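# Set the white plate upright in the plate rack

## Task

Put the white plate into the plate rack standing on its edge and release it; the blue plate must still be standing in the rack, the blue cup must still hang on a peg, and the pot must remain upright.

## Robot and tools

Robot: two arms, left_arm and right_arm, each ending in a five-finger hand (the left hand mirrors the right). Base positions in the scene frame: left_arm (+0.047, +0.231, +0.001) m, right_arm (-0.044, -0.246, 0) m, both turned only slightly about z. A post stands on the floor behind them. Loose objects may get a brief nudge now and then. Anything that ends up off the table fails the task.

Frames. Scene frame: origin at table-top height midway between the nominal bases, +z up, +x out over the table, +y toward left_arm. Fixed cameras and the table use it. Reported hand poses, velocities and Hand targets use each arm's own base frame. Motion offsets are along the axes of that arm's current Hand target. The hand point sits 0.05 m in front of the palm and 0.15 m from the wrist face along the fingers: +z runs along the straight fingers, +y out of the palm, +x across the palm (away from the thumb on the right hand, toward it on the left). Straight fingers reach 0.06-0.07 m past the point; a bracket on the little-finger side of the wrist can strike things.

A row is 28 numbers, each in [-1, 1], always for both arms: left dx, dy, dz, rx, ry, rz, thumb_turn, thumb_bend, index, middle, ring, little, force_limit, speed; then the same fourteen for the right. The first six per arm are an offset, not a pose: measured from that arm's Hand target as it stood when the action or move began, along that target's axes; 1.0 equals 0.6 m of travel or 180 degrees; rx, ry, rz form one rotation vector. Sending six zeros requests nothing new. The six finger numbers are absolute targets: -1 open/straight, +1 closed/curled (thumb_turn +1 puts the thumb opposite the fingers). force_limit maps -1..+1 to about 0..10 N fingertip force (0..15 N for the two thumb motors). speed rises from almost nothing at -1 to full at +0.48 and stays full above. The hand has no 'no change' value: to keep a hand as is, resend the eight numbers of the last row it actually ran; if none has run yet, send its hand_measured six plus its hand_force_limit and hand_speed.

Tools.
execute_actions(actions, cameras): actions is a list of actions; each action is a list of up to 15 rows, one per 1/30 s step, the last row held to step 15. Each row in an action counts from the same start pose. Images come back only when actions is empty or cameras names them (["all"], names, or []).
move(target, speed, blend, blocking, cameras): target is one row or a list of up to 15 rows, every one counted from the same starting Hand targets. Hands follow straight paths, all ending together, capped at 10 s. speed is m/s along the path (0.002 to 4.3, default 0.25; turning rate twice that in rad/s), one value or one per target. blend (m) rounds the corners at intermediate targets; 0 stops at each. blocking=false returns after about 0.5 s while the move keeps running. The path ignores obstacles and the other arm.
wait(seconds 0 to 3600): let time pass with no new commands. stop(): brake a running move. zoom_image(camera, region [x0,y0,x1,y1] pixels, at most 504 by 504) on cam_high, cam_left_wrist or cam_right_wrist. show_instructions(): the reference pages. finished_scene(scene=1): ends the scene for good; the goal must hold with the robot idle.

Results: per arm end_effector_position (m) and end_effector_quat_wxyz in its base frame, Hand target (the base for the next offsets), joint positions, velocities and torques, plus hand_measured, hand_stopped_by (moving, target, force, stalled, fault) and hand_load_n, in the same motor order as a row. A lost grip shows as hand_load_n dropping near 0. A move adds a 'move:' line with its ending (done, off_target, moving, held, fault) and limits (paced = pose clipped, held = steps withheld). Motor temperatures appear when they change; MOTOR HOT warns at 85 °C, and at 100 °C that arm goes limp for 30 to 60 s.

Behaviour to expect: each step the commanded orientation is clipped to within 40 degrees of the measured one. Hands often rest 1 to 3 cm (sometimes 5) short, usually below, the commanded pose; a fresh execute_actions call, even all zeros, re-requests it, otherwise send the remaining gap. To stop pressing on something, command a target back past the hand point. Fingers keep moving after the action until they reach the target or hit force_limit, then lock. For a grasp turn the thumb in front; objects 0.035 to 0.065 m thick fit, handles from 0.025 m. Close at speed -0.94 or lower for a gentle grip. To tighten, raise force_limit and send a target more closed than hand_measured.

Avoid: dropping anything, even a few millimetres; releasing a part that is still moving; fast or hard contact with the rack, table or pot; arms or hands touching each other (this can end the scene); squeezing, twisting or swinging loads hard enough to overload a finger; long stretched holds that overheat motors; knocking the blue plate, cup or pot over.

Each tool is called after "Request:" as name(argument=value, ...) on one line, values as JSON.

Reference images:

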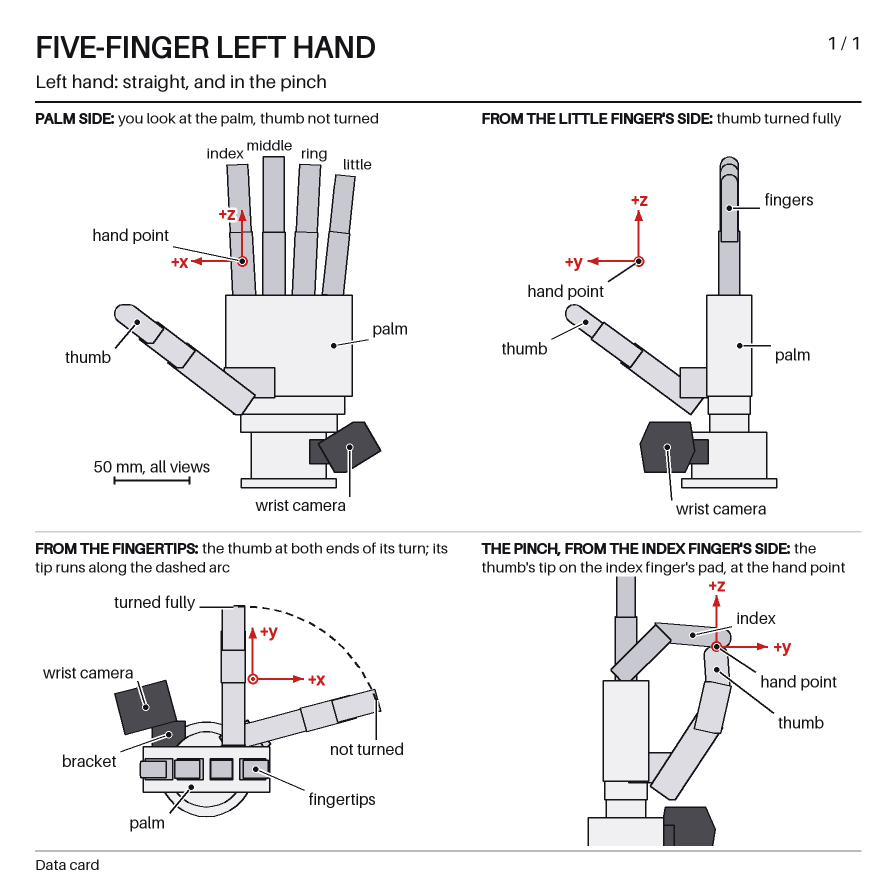

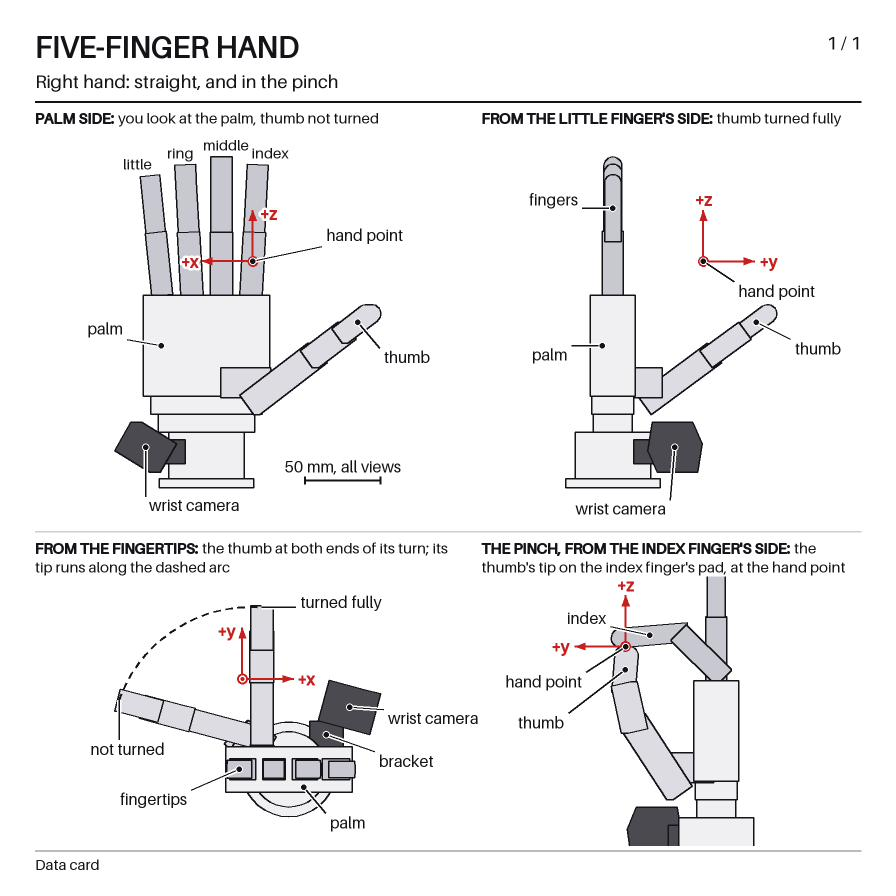

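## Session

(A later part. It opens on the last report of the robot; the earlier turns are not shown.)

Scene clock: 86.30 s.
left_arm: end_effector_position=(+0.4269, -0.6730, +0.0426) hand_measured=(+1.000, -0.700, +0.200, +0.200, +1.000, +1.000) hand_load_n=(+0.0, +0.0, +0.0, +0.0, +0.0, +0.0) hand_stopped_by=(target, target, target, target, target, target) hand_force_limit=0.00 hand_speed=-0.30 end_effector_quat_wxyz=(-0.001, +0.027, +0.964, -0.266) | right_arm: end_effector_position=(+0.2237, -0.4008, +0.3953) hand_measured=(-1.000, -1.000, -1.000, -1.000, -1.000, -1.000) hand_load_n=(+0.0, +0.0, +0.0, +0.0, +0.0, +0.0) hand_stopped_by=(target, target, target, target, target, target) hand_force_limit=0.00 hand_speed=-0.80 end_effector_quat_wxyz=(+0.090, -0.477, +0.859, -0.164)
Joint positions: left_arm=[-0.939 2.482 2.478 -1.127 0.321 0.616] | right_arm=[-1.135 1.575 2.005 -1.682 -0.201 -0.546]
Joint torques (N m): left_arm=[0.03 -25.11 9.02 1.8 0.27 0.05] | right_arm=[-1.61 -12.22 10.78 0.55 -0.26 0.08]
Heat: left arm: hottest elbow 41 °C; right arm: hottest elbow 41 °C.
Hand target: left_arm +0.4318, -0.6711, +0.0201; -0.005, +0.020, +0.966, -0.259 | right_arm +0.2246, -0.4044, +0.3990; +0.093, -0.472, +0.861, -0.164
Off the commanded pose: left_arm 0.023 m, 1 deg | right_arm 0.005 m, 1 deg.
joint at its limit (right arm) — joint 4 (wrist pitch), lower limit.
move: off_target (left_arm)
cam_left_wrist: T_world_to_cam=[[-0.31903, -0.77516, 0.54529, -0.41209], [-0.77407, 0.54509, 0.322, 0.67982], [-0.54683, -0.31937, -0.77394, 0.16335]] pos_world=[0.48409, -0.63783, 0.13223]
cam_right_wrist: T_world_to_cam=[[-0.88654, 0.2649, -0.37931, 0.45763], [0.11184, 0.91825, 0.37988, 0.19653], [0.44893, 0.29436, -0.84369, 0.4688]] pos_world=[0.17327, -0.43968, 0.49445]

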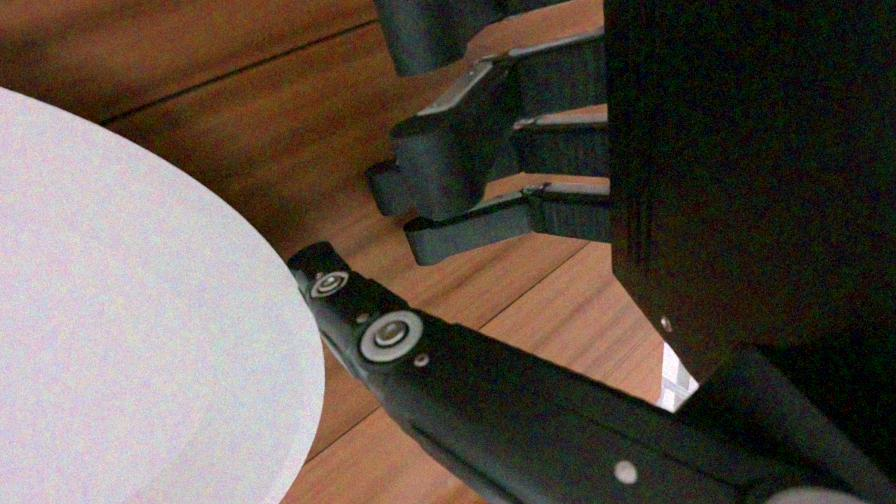

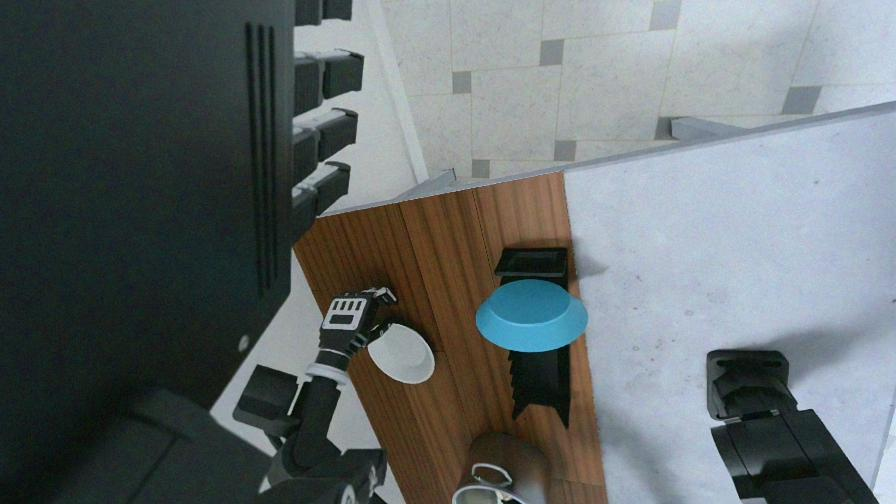

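Request:
move(target=[[0.0,-0.0361,-0.0625,0,0,0,1,-0.7,0.2,0.2,1,1,0,-0.3,0,0,0,0,0,0,-1,-1,-1,-1,-1,-1,0,-0.8],[0.0,-0.0181,-0.0729,0,0,0,1,-1,0.2,0.2,1,1,0,-0.3,0,0,0,0,0,0,-1,-1,-1,-1,-1,-1,0,-0.8]], speed=0.08, cameras=["cam_left_wrist","cam_right_wrist"])

Request:
zoom_image(camera="cam_right_wrist", region=[320, 290, 440, 390])

Scene clock: 91.80 s.
left_arm: end_effector_position=(+0.4201, -0.6609, +0.0519) hand_measured=(+1.000, -1.000, +0.200, +0.200, +1.000, +1.000) hand_load_n=(+0.0, +0.0, +0.0, +0.0, +0.0, +0.0) hand_stopped_by=(target, target, target, target, target, target) hand_force_limit=0.00 hand_speed=-0.30 end_effector_quat_wxyz=(-0.015, +0.023, +0.968, -0.248) | right_arm: end_effector_position=(+0.2237, -0.4008, +0.3953) hand_measured=(-1.000, -1.000, -1.000, -1.000, -1.000, -1.000) hand_load_n=(+0.0, +0.0, +0.0, +0.0, +0.0, +0.0) hand_stopped_by=(target, target, target, target, target, target) hand_force_limit=0.00 hand_speed=-0.80 end_effector_quat_wxyz=(+0.090, -0.477, +0.859, -0.164)
Joint positions: left_arm=[-0.937 2.476 2.497 -1.2 0.323 0.616] | right_arm=[-1.135 1.575 2.005 -1.682 -0.201 -0.546]
Joint torques (N m): left_arm=[0.97 -29.27 8.88 1.88 0.38 0.11] | right_arm=[-1.73 -12.34 10.82 0.55 -0.27 0.07]
Heat: left arm: hottest elbow 41 °C; right arm: hottest elbow 41 °C.
Hand target: left_arm +0.4322, -0.6586, +0.0634; -0.006, +0.020, +0.966, -0.259 | right_arm +0.2246, -0.4044, +0.3990; +0.093, -0.472, +0.861, -0.164
Off the commanded pose: left_arm 0.017 m, 2 deg | right_arm 0.005 m, 1 deg.
joint at its limit (right arm) — joint 4 (wrist pitch), lower limit.
move: off_target (left_arm); target 2's new numbers were sent with left_arm's hand 0.017 m and 2 deg from that target
cam_left_wrist: T_world_to_cam=[[-0.30189, -0.79617, 0.52438, -0.4301], [-0.76502, 0.53053, 0.36508, 0.64918], [-0.56887, -0.29095, -0.76924, 0.19842]] pos_world=[0.47967, -0.62911, 0.14116]
cam_right_wrist: T_world_to_cam=[[-0.88654, 0.2649, -0.37931, 0.45763], [0.11184, 0.91825, 0.37988, 0.19653], [0.44893, 0.29436, -0.84369, 0.4688]] pos_world=[0.17327, -0.43968, 0.49445]

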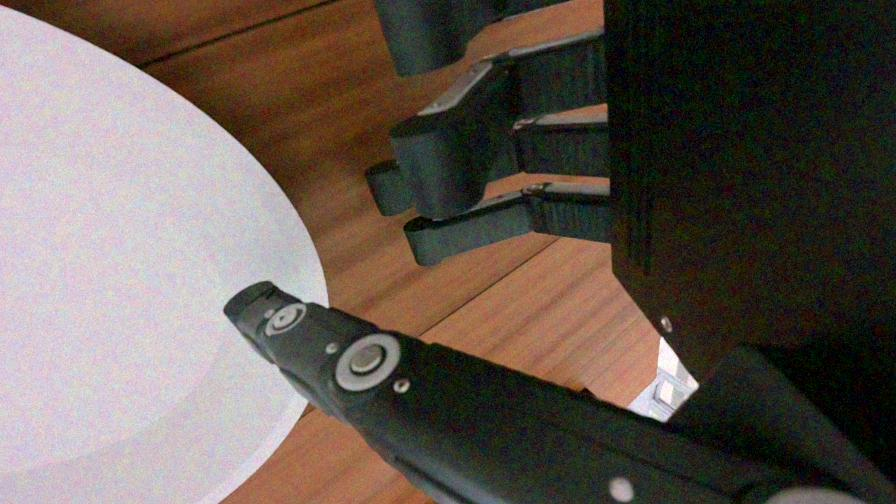

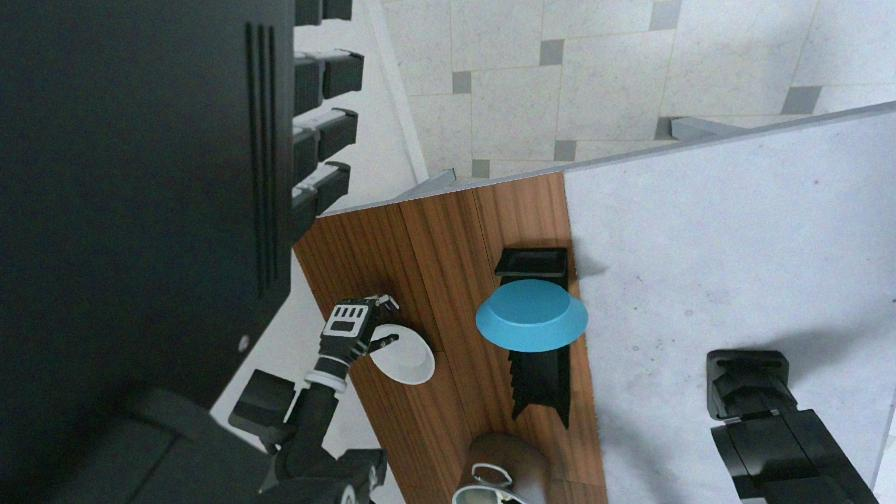

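Scaled by 4.200 from the camera's image (finer frame: 1280x720).

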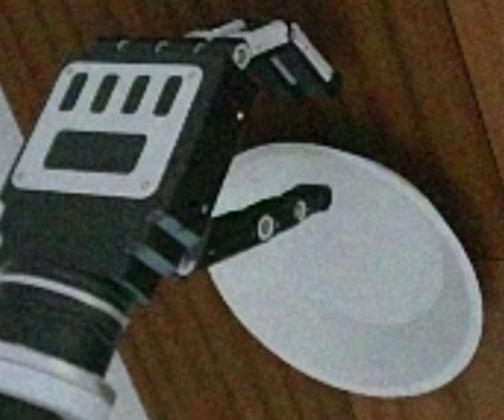

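Request:
move(target=[-0.02,0.0382,0.0645,0,0,0,1,-1,0.2,0.2,1,1,0,-0.3,0,0,0,0,0,0,-1,-1,-1,-1,-1,-1,0,-0.8], speed=0.05, cameras=["cam_left_wrist","cam_right_wrist"])

Request:
zoom_image(camera="cam_right_wrist", region=[320, 290, 440, 390])

Scene clock: 95.13 s.
left_arm: end_effector_position=(+0.4336, -0.6639, +0.0383) hand_measured=(+1.000, -1.000, +0.200, +0.200, +1.000, +1.000) hand_load_n=(+0.0, +0.0, +0.0, +0.0, +0.0, +0.0) hand_stopped_by=(target, target, target, target, target, target) hand_force_limit=0.00 hand_speed=-0.30 end_effector_quat_wxyz=(-0.005, +0.021, +0.964, -0.263) | right_arm: end_effector_position=(+0.2237, -0.4008, +0.3953) hand_measured=(-1.000, -1.000, -1.000, -1.000, -1.000, -1.000) hand_load_n=(+0.0, +0.0, +0.0, +0.0, +0.0, +0.0) hand_stopped_by=(target, target, target, target, target, target) hand_force_limit=0.00 hand_speed=-0.80 end_effector_quat_wxyz=(+0.090, -0.477, +0.859, -0.164)
Joint positions: left_arm=[-0.924 2.476 2.457 -1.123 0.328 0.618] | right_arm=[-1.135 1.575 2.005 -1.682 -0.201 -0.546]
Joint torques (N m): left_arm=[0.97 -25.47 8.79 1.85 0.37 0.21] | right_arm=[-1.79 -12.28 10.84 0.57 -0.28 0.08]
Heat: left arm: hottest elbow 41 °C; right arm: hottest elbow 41 °C.
Hand target: left_arm +0.4444, -0.6587, +0.0186; -0.005, +0.020, +0.965, -0.260 | right_arm +0.2246, -0.4044, +0.3990; +0.093, -0.472, +0.861, -0.164
Off the commanded pose: left_arm 0.023 m, 0 deg | right_arm 0.005 m, 1 deg.
joint at its limit (right arm) — joint 4 (wrist pitch), lower limit.
move: off_target (left_arm)
cam_left_wrist: T_world_to_cam=[[-0.30481, -0.78165, 0.54416, -0.41106], [-0.77671, 0.53467, 0.33294, 0.67515], [-0.55119, -0.32117, -0.77009, 0.16705]] pos_world=[0.49118, -0.62864, 0.12754]
cam_right_wrist: T_world_to_cam=[[-0.88654, 0.2649, -0.37931, 0.45763], [0.11184, 0.91825, 0.37988, 0.19653], [0.44893, 0.29436, -0.84369, 0.4688]] pos_world=[0.17327, -0.43968, 0.49445]

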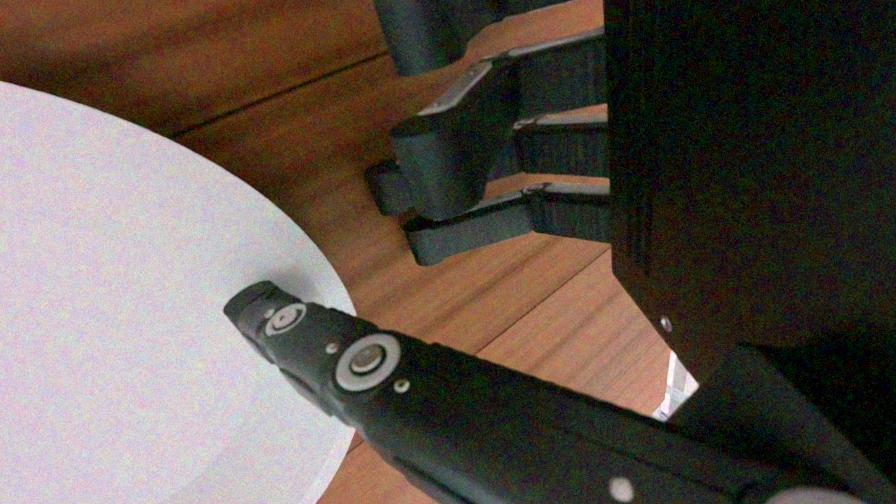

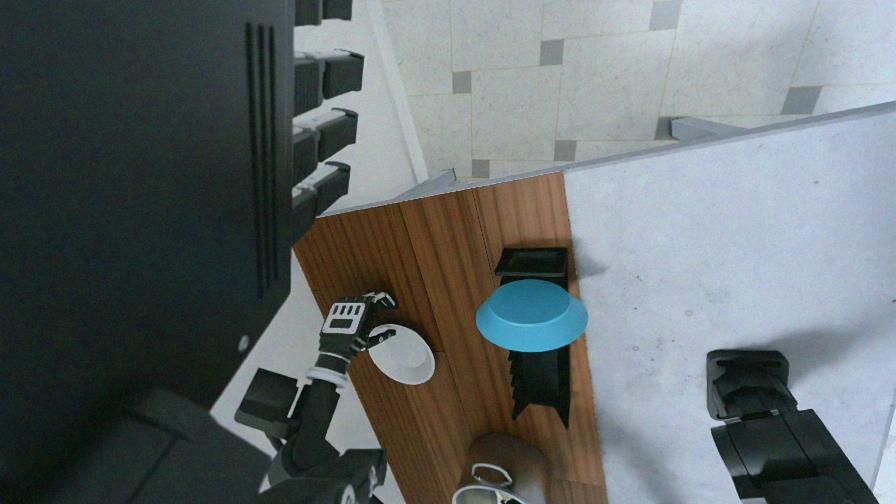

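Scaled by 4.200 from the camera's image (finer frame: 1280x720).

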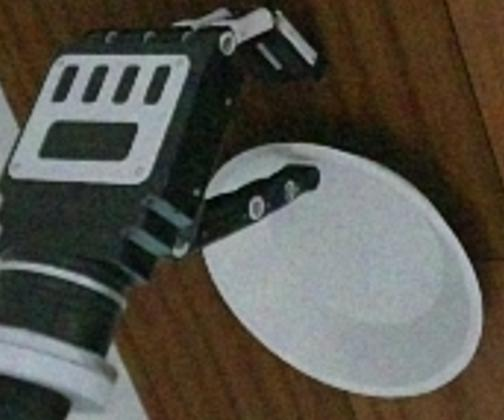

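Request:
move(target=[-0.0,0.0092,0.0159,0,0,0,1,-1,0.2,0.2,1,1,0,-0.3,0,0,0,0,0,0,-1,-1,-1,-1,-1,-1,0,-0.8], speed=0.05, cameras=["cam_left_wrist","cam_right_wrist"])

Request:
zoom_image(camera="cam_right_wrist", region=[320, 290, 440, 390])

Scene clock: 99.83 s.
left_arm: end_effector_position=(+0.4342, -0.6646, +0.0332) hand_measured=(+1.000, -1.000, +0.200, +0.200, +1.000, +1.000) hand_load_n=(+0.0, +0.0, +0.0, -3.5, +0.0, +0.0) hand_stopped_by=(target, target, target, target, target, target) hand_force_limit=0.00 hand_speed=-0.30 end_effector_quat_wxyz=(-0.004, +0.021, +0.964, -0.266) | right_arm: end_effector_position=(+0.2237, -0.4008, +0.3953) hand_measured=(-1.000, -1.000, -1.000, -1.000, -1.000, -1.000) hand_load_n=(+0.0, +0.0, +0.0, +0.0, +0.0, +0.0) hand_stopped_by=(target, target, target, target, target, target) hand_force_limit=0.00 hand_speed=-0.80 end_effector_quat_wxyz=(+0.090, -0.477, +0.859, -0.164)
Joint positions: left_arm=[-0.924 2.476 2.442 -1.105 0.33 0.618] | right_arm=[-1.135 1.575 2.005 -1.682 -0.201 -0.546]
Joint torques (N m): left_arm=[0.67 -25.41 8.01 2.3 0.27 0.2] | right_arm=[-1.61 -12.28 10.82 0.53 -0.26 0.08]
Heat: left arm: hottest elbow 41 °C; right arm: hottest elbow 41 °C.
Hand target: left_arm +0.4443, -0.6586, +0.0074; -0.006, +0.020, +0.966, -0.259 | right_arm +0.2246, -0.4044, +0.3990; +0.093, -0.472, +0.861, -0.164
Off the commanded pose: left_arm 0.028 m, 1 deg | right_arm 0.005 m, 1 deg.
joint at its limit (right arm) — joint 4 (wrist pitch), lower limit.
move: off_target (left_arm)
cam_left_wrist: T_world_to_cam=[[-0.30547, -0.77889, 0.54775, -0.40666], [-0.77666, 0.53661, 0.32992, 0.67908], [-0.55089, -0.32464, -0.76885, 0.1608]] pos_world=[0.49178, -0.62894, 0.12234]
cam_right_wrist: T_world_to_cam=[[-0.88654, 0.2649, -0.37931, 0.45763], [0.11184, 0.91825, 0.37988, 0.19653], [0.44893, 0.29436, -0.84369, 0.4688]] pos_world=[0.17327, -0.43968, 0.49445]

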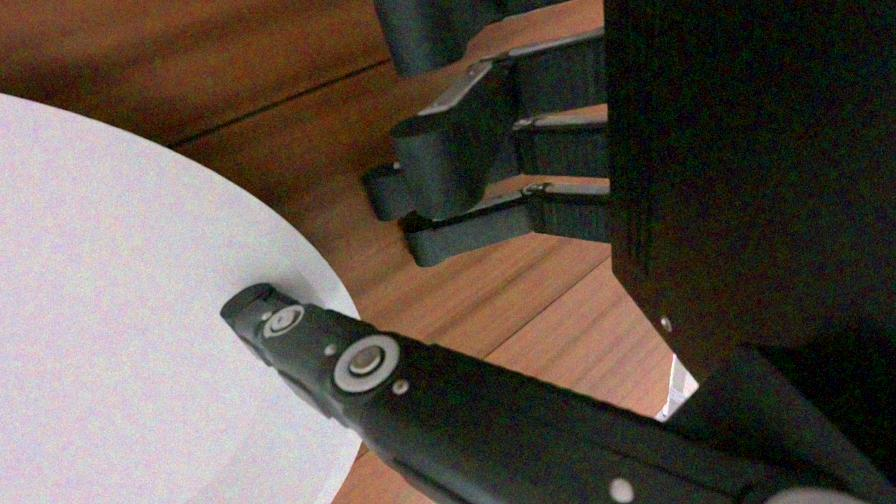

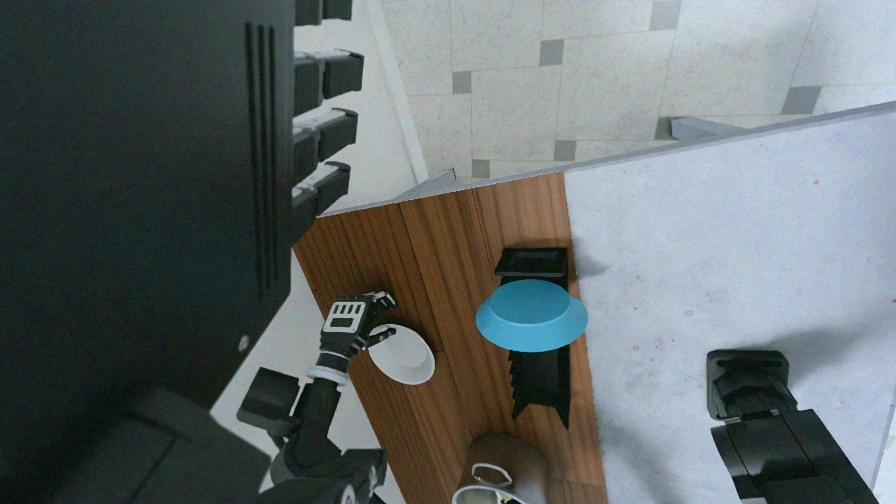

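Scaled by 4.200 from the camera's image (finer frame: 1280x720).

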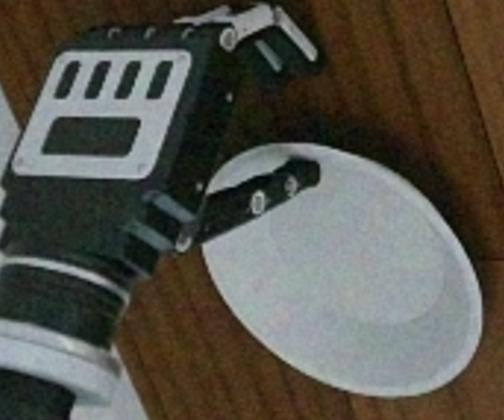

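Request:
move(target=[0.0029,0.0508,-0.0486,0,0,0,1,-1,0.2,0.2,1,1,0,-0.3,0,0,0,0,0,0,-1,-1,-1,-1,-1,-1,0,-0.8], speed=0.04, cameras=["cam_left_wrist","cam_right_wrist"])

Request:
zoom_image(camera="cam_right_wrist", region=[320, 290, 440, 390])

Scene clock: 102.53 s.
left_arm: end_effector_position=(+0.4323, -0.6320, +0.0323) hand_measured=(+1.000, -1.000, +0.200, +0.200, +1.000, +1.000) hand_load_n=(+0.0, +0.0, +0.0, -1.0, +0.0, +0.0) hand_stopped_by=(target, target, target, target, target, target) hand_force_limit=0.00 hand_speed=-0.30 end_effector_quat_wxyz=(-0.006, +0.024, +0.963, -0.269) | right_arm: end_effector_position=(+0.2237, -0.4008, +0.3953) hand_measured=(-1.000, -1.000, -1.000, -1.000, -1.000, -1.000) hand_load_n=(+0.0, +0.0, +0.0, +0.0, +0.0, +0.0) hand_stopped_by=(target, target, target, target, target, target) hand_force_limit=0.00 hand_speed=-0.80 end_effector_quat_wxyz=(+0.090, -0.477, +0.859, -0.164)
Joint positions: left_arm=[-0.898 2.358 2.219 -1.005 0.348 0.647] | right_arm=[-1.135 1.575 2.005 -1.682 -0.201 -0.546]
Joint torques (N m): left_arm=[1.14 -25 7.6 1.31 0.18 0.25] | right_arm=[-1.61 -12.22 10.89 0.57 -0.27 0.09]
Heat: left arm: hottest elbow 40 °C; right arm: hottest elbow 42 °C.
Hand target: left_arm +0.4443, -0.6176, +0.0173; -0.006, +0.020, +0.966, -0.259 | right_arm +0.2246, -0.4044, +0.3990; +0.093, -0.472, +0.861, -0.164
Off the commanded pose: left_arm 0.024 m, 1 deg | right_arm 0.005 m, 1 deg.
joint at its limit (right arm) — joint 4 (wrist pitch), lower limit.
move: off_target (left_arm)
cam_left_wrist: T_world_to_cam=[[-0.3108, -0.77326, 0.55269, -0.37557], [-0.7726, 0.54423, 0.32696, 0.66355], [-0.55362, -0.32539, -0.76657, 0.17025]] pos_world=[0.49018, -0.59614, 0.12114]
cam_right_wrist: T_world_to_cam=[[-0.88654, 0.2649, -0.37931, 0.45763], [0.11184, 0.91825, 0.37988, 0.19653], [0.44893, 0.29436, -0.84369, 0.4688]] pos_world=[0.17327, -0.43968, 0.49445]

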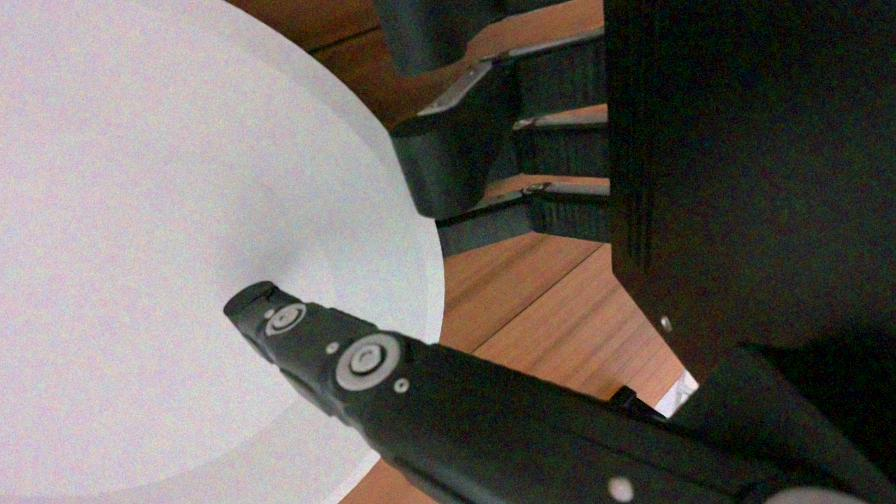

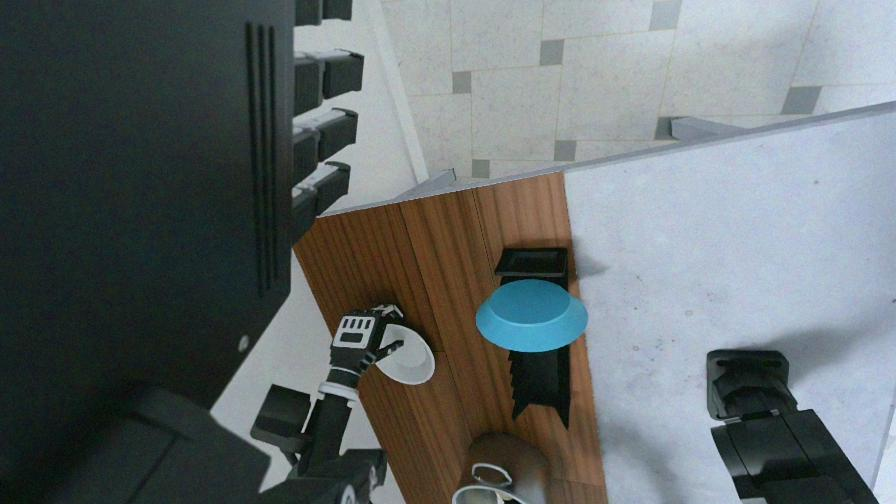

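Scaled by 4.200 from the camera's image (finer frame: 1280x720).

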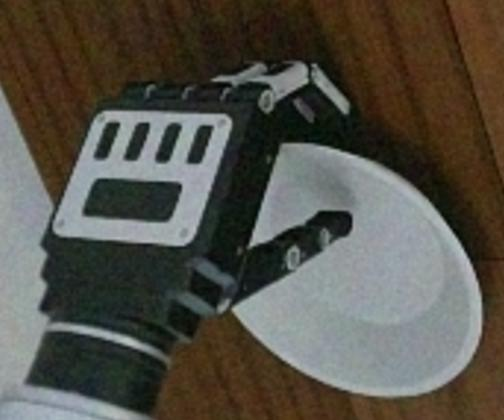

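Request:
move(target=[0.0013,0.0175,-0.0153,0,0,0,1,-1,0.2,0.2,1,1,0,-0.3,0,0,0,0,0,0,-1,-1,-1,-1,-1,-1,0,-0.8], speed=0.04, cameras=["cam_left_wrist","cam_right_wrist"])

Request:
zoom_image(camera="cam_right_wrist", region=[320, 290, 440, 390])

Request:
zoom_image(camera="cam_left_wrist", region=[200, 0, 640, 440])

Scene clock: 104.03 s.
left_arm: end_effector_position=(+0.4316, -0.6185, +0.0323) hand_measured=(+1.000, -1.000, +0.200, +0.200, +1.000, +1.000) hand_load_n=(+0.0, +0.0, +0.0, -0.5, +0.0, +0.0) hand_stopped_by=(target, target, target, target, target, target) hand_force_limit=0.00 hand_speed=-0.30 end_effector_quat_wxyz=(-0.007, +0.025, +0.963, -0.268) | right_arm: end_effector_position=(+0.2237, -0.4008, +0.3953) hand_measured=(-1.000, -1.000, -1.000, -1.000, -1.000, -1.000) hand_load_n=(+0.0, +0.0, +0.0, +0.0, +0.0, +0.0) hand_stopped_by=(target, target, target, target, target, target) hand_force_limit=0.00 hand_speed=-0.80 end_effector_quat_wxyz=(+0.090, -0.477, +0.859, -0.164)
Joint positions: left_arm=[-0.887 2.322 2.154 -0.983 0.353 0.659] | right_arm=[-1.135 1.575 2.005 -1.682 -0.201 -0.546]
Joint torques (N m): left_arm=[1.55 -25.35 7.73 1.44 0.13 0.22] | right_arm=[-1.44 -12.28 10.86 0.49 -0.27 0.07]
Heat: left arm: hottest elbow 40 °C; right arm: hottest elbow 42 °C.
Hand target: left_arm +0.4442, -0.6039, +0.0201; -0.005, +0.020, +0.966, -0.260 | right_arm +0.2246, -0.4044, +0.3990; +0.093, -0.472, +0.861, -0.164
Off the commanded pose: left_arm 0.023 m, 1 deg | right_arm 0.005 m, 1 deg.
joint at its limit (right arm) — joint 4 (wrist pitch), lower limit.
move: off_target (left_arm)
cam_left_wrist: T_world_to_cam=[[-0.31078, -0.77417, 0.55143, -0.3659], [-0.77112, 0.54455, 0.32991, 0.65524], [-0.55569, -0.32268, -0.76621, 0.17677]] pos_world=[0.48978, -0.58304, 0.12104]
cam_right_wrist: T_world_to_cam=[[-0.88654, 0.2649, -0.37931, 0.45763], [0.11184, 0.91825, 0.37988, 0.19653], [0.44893, 0.29436, -0.84369, 0.4688]] pos_world=[0.17327, -0.43968, 0.49445]

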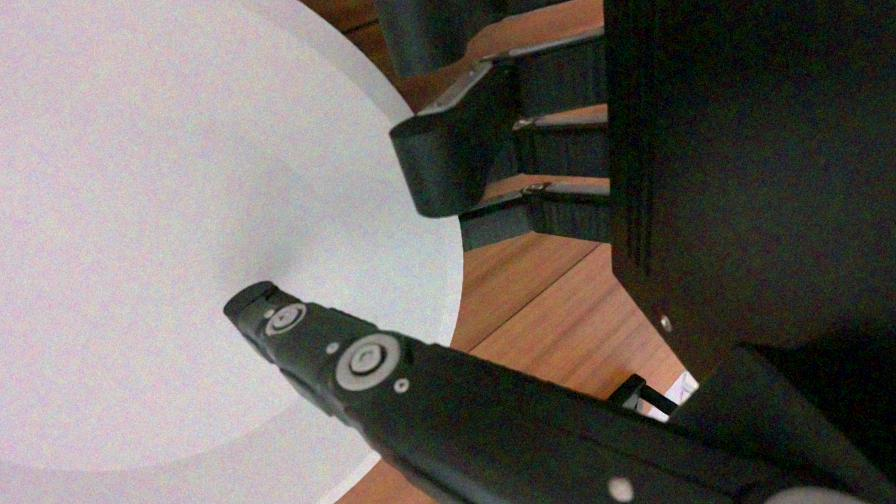

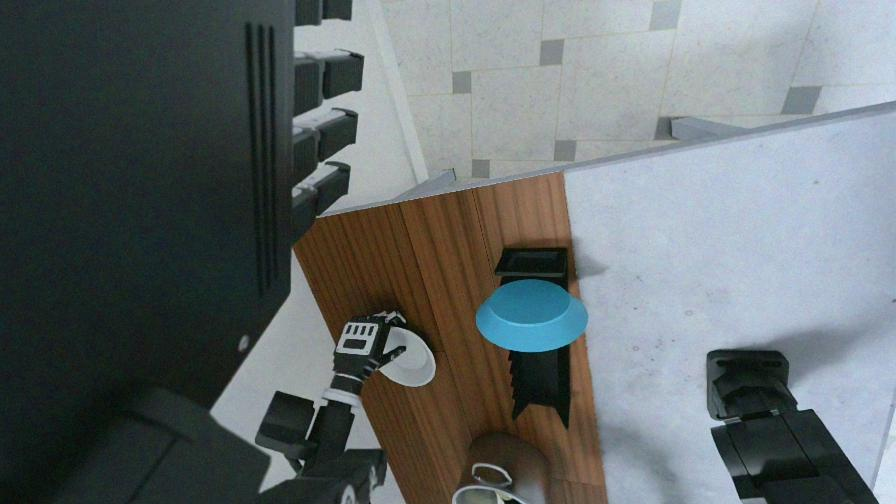

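Scaled by 4.200 from the camera's image (finer frame: 1280x720).

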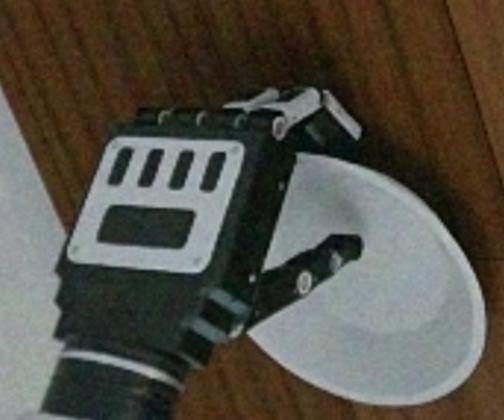

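Scaled by 1.145 from the camera's image (finer frame: 1280x720).

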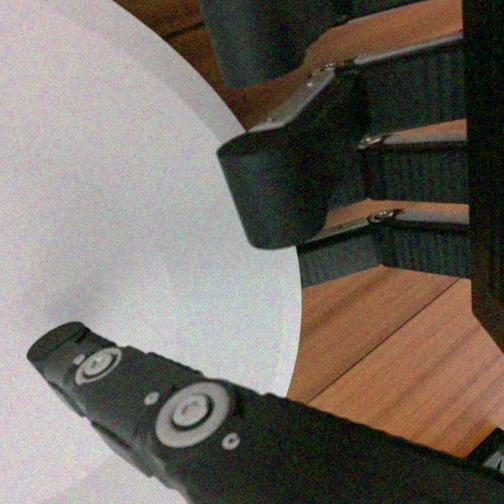

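Request:
move(target=[0,0,0,0,0,0,1,0.3,0.2,0.2,1,1,-0.5,-0.85,0,0,0,0,0,0,-1,-1,-1,-1,-1,-1,0,-0.8], cameras=["cam_left_wrist","cam_right_wrist"])

Request:
zoom_image(camera="cam_left_wrist", region=[200, 0, 640, 440])

Request:
zoom_image(camera="cam_right_wrist", region=[320, 290, 440, 390])

Scene clock: 109.80 s.
left_arm: end_effector_position=(+0.4319, -0.6166, +0.0344) hand_measured=(+1.000, -0.202, +0.200, +0.200, +1.000, +1.000) hand_load_n=(+0.0, +3.5, +0.0, +1.0, +0.0, +0.0) hand_stopped_by=(target, force, target, target, target, target) hand_force_limit=-0.50 hand_speed=-0.85 end_effector_quat_wxyz=(-0.006, +0.024, +0.963, -0.268) | right_arm: end_effector_position=(+0.2237, -0.4008, +0.3953) hand_measured=(-1.000, -1.000, -1.000, -1.000, -1.000, -1.000) hand_load_n=(+0.0, +0.0, +0.0, +0.0, +0.0, +0.0) hand_stopped_by=(target, target, target, target, target, target) hand_force_limit=0.00 hand_speed=-0.80 end_effector_quat_wxyz=(+0.090, -0.477, +0.859, -0.164)
Joint positions: left_arm=[-0.885 2.315 2.148 -0.983 0.353 0.659] | right_arm=[-1.135 1.575 2.005 -1.682 -0.201 -0.546]
Joint torques (N m): left_arm=[1.73 -24.41 7.98 1.39 0.16 0.26] | right_arm=[-1.67 -12.34 10.84 0.55 -0.26 0.08]
Heat: left arm: hottest elbow 40 °C; right arm: hottest elbow 42 °C.
Hand target: left_arm +0.4441, -0.6038, +0.0200; -0.006, +0.020, +0.966, -0.259 | right_arm +0.2246, -0.4044, +0.3990; +0.093, -0.472, +0.861, -0.164
Off the commanded pose: left_arm 0.023 m, 1 deg | right_arm 0.005 m, 1 deg.
joint at its limit (right arm) — joint 4 (wrist pitch), lower limit.
move: done
cam_left_wrist: T_world_to_cam=[[-0.30952, -0.77462, 0.55151, -0.36632], [-0.77226, 0.54318, 0.32951, 0.65333], [-0.55481, -0.32391, -0.76633, 0.17812]] pos_world=[0.48998, -0.58094, 0.12324]
cam_right_wrist: T_world_to_cam=[[-0.88654, 0.2649, -0.37931, 0.45763], [0.11184, 0.91825, 0.37988, 0.19653], [0.44893, 0.29436, -0.84369, 0.4688]] pos_world=[0.17327, -0.43968, 0.49445]

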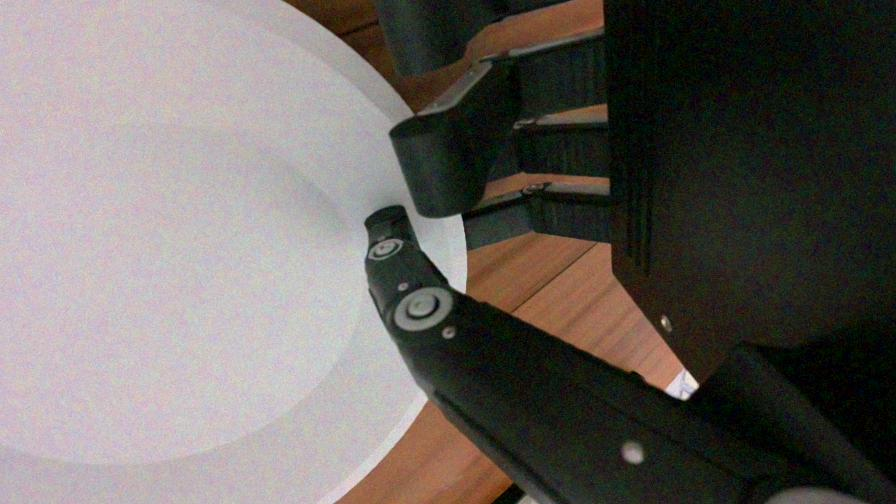

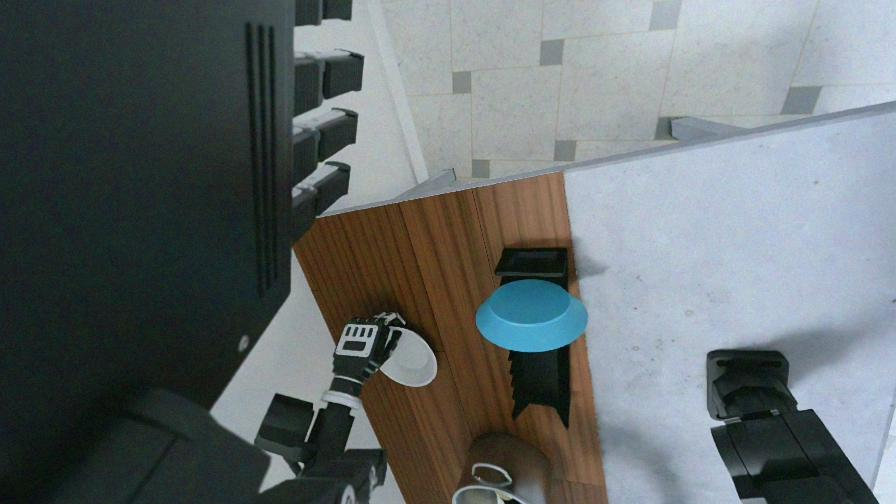

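Scaled by 1.145 from the camera's image (finer frame: 1280x720).

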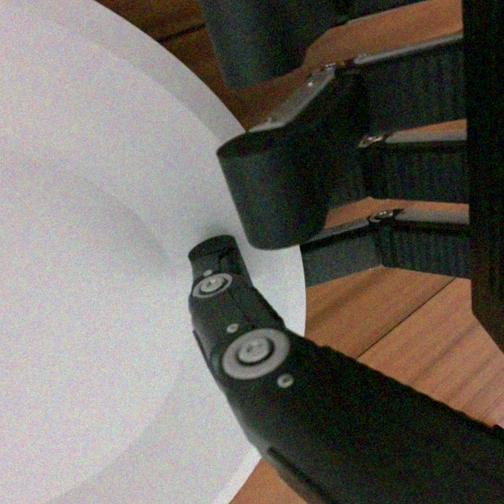

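Scaled by 4.200 from the camera's image (finer frame: 1280x720).

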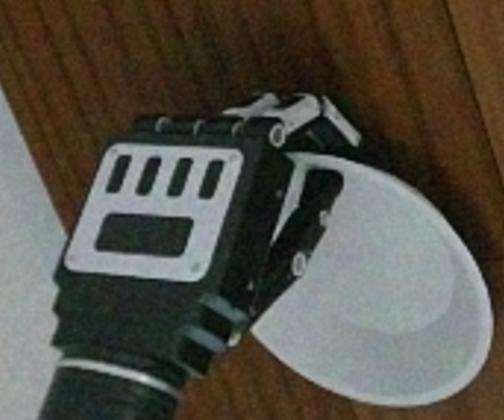

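Request:
move(target=[0,0,0,0,0,0,1,0.3,0.6,0.6,1,1,0.2,-0.85,0,0,0,0,0,0,-1,-1,-1,-1,-1,-1,0,-0.8], cameras=["cam_left_wrist","cam_right_wrist"])

Request:
zoom_image(camera="cam_left_wrist", region=[200, 0, 640, 440])

Request:
zoom_image(camera="cam_right_wrist", region=[320, 290, 440, 390])

Scene clock: 110.93 s.
left_arm: end_effector_position=(+0.4319, -0.6166, +0.0344) hand_measured=(+1.000, -0.202, +0.252, +0.224, +1.000, +1.000) hand_load_n=(+0.0, +4.5, +7.5, +7.5, +0.0, +0.0) hand_stopped_by=(target, force, force, force, target, target) hand_force_limit=0.20 hand_speed=-0.85 end_effector_quat_wxyz=(-0.006, +0.024, +0.963, -0.268) | right_arm: end_effector_position=(+0.2237, -0.4008, +0.3953) hand_measured=(-1.000, -1.000, -1.000, -1.000, -1.000, -1.000) hand_load_n=(+0.0, -0.5, +0.0, +0.0, +0.0, -0.5) hand_stopped_by=(target, target, target, target, target, target) hand_force_limit=0.00 hand_speed=-0.80 end_effector_quat_wxyz=(+0.090, -0.477, +0.859, -0.164)
Joint positions: left_arm=[-0.885 2.315 2.148 -0.983 0.353 0.659] | right_arm=[-1.135 1.575 2.005 -1.682 -0.201 -0.546]
Joint torques (N m): left_arm=[1.67 -24.82 8.16 1.39 0.16 0.23] | right_arm=[-1.73 -12.1 10.86 0.51 -0.27 0.07]
Heat: left arm: hottest elbow 40 °C; right arm: hottest elbow 42 °C.
Hand target: left_arm +0.4441, -0.6038, +0.0199; -0.006, +0.020, +0.966, -0.259 | right_arm +0.2246, -0.4044, +0.3990; +0.093, -0.472, +0.861, -0.164
Off the commanded pose: left_arm 0.023 m, 1 deg | right_arm 0.005 m, 1 deg.
joint at its limit (right arm) — joint 4 (wrist pitch), lower limit.
move: done
cam_left_wrist: T_world_to_cam=[[-0.30952, -0.77462, 0.55151, -0.36632], [-0.77226, 0.54318, 0.32951, 0.65333], [-0.55481, -0.32391, -0.76633, 0.17812]] pos_world=[0.48998, -0.58094, 0.12324]
cam_right_wrist: T_world_to_cam=[[-0.88654, 0.2649, -0.37931, 0.45763], [0.11184, 0.91825, 0.37988, 0.19653], [0.44893, 0.29436, -0.84369, 0.4688]] pos_world=[0.17327, -0.43968, 0.49445]

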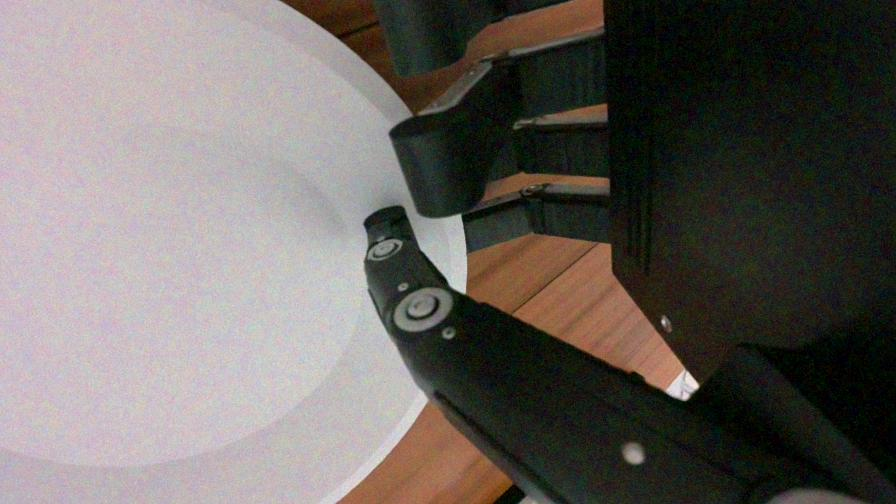

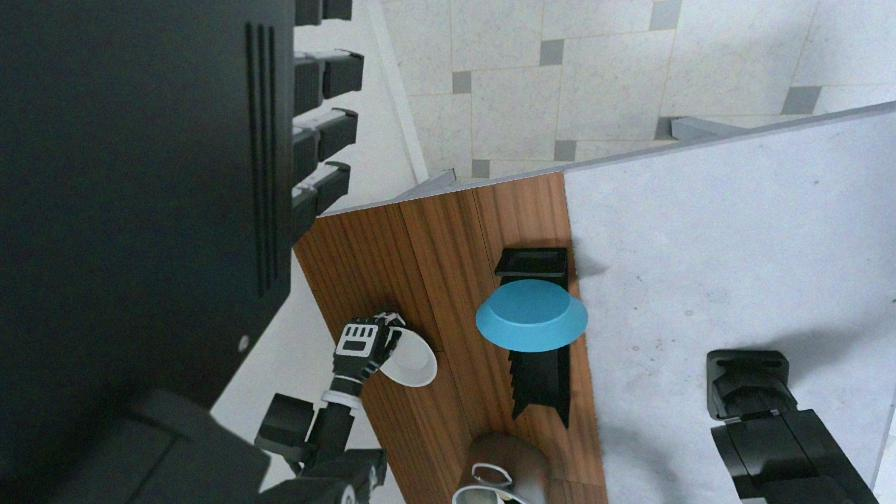

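Scaled by 1.145 from the camera's image (finer frame: 1280x720).

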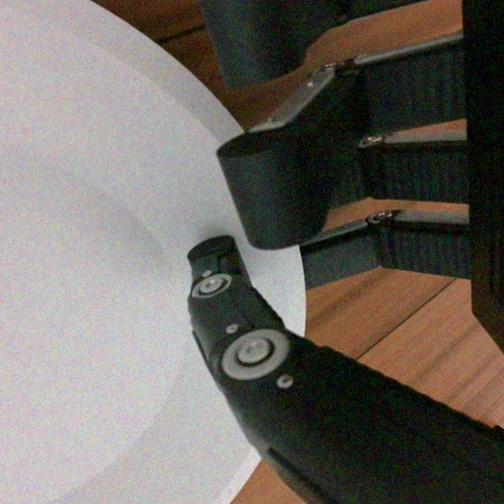

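Scaled by 4.200 from the camera's image (finer frame: 1280x720).

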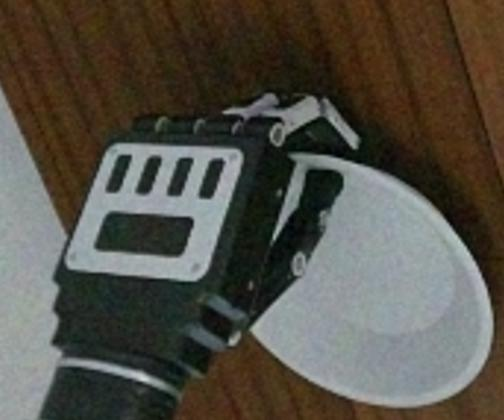

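Request:
move(target=[0,0,0,0,0,0,1,0.4,0.7,0.7,1,1,0.8,-0.9,0,0,0,0,0,0,-1,-1,-1,-1,-1,-1,0,-0.8], cameras=["cam_left_wrist"])

Scene clock: 111.93 s.
left_arm: end_effector_position=(+0.4319, -0.6166, +0.0344) hand_measured=(+1.000, -0.156, +0.266, +0.230, +1.000, +1.000) hand_load_n=(+0.0, +13.5, +11.5, +9.0, +0.0, +0.0) hand_stopped_by=(target, force, force, force, target, target) hand_force_limit=0.80 hand_speed=-0.90 end_effector_quat_wxyz=(-0.006, +0.024, +0.963, -0.268) | right_arm: end_effector_position=(+0.2237, -0.4008, +0.3953) hand_measured=(-1.000, -1.000, -1.000, -1.000, -1.000, -1.000) hand_load_n=(+0.0, +0.0, +0.0, -0.5, +0.0, +0.0) hand_stopped_by=(target, target, target, target, target, target) hand_force_limit=0.00 hand_speed=-0.80 end_effector_quat_wxyz=(+0.090, -0.477, +0.859, -0.164)
Joint positions: left_arm=[-0.885 2.315 2.148 -0.983 0.353 0.659] | right_arm=[-1.135 1.575 2.005 -1.682 -0.201 -0.546]
Joint torques (N m): left_arm=[1.38 -24.7 8.2 1.44 0.14 0.25] | right_arm=[-1.79 -12.22 10.82 0.53 -0.26 0.07]
Heat: left arm: hottest elbow 40 °C; right arm: hottest elbow 42 °C.
Hand target: left_arm +0.4441, -0.6038, +0.0199; -0.006, +0.020, +0.966, -0.259 | right_arm +0.2246, -0.4044, +0.3990; +0.093, -0.472, +0.861, -0.164
Off the commanded pose: left_arm 0.023 m, 1 deg | right_arm 0.005 m, 1 deg.
joint at its limit (right arm) — joint 4 (wrist pitch), lower limit.
move: done
cam_left_wrist: T_world_to_cam=[[-0.30952, -0.77462, 0.55151, -0.36632], [-0.77226, 0.54318, 0.32951, 0.65333], [-0.55481, -0.32391, -0.76633, 0.17812]] pos_world=[0.48998, -0.58094, 0.12324]

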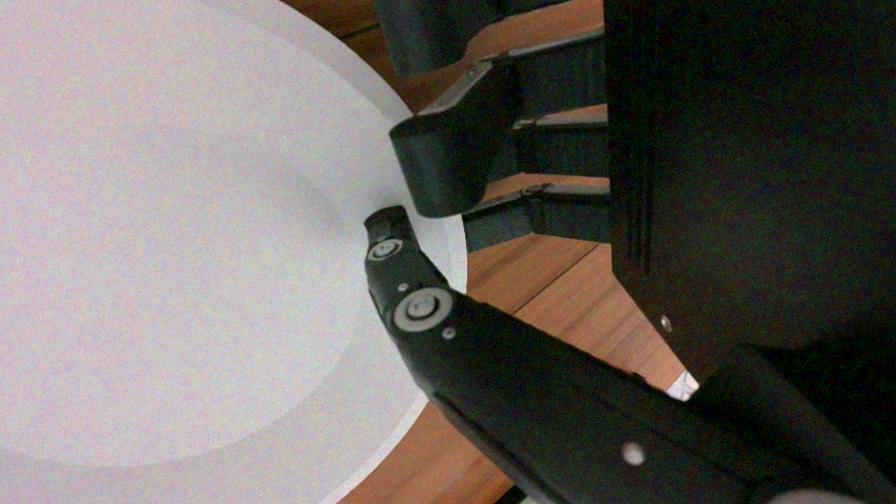

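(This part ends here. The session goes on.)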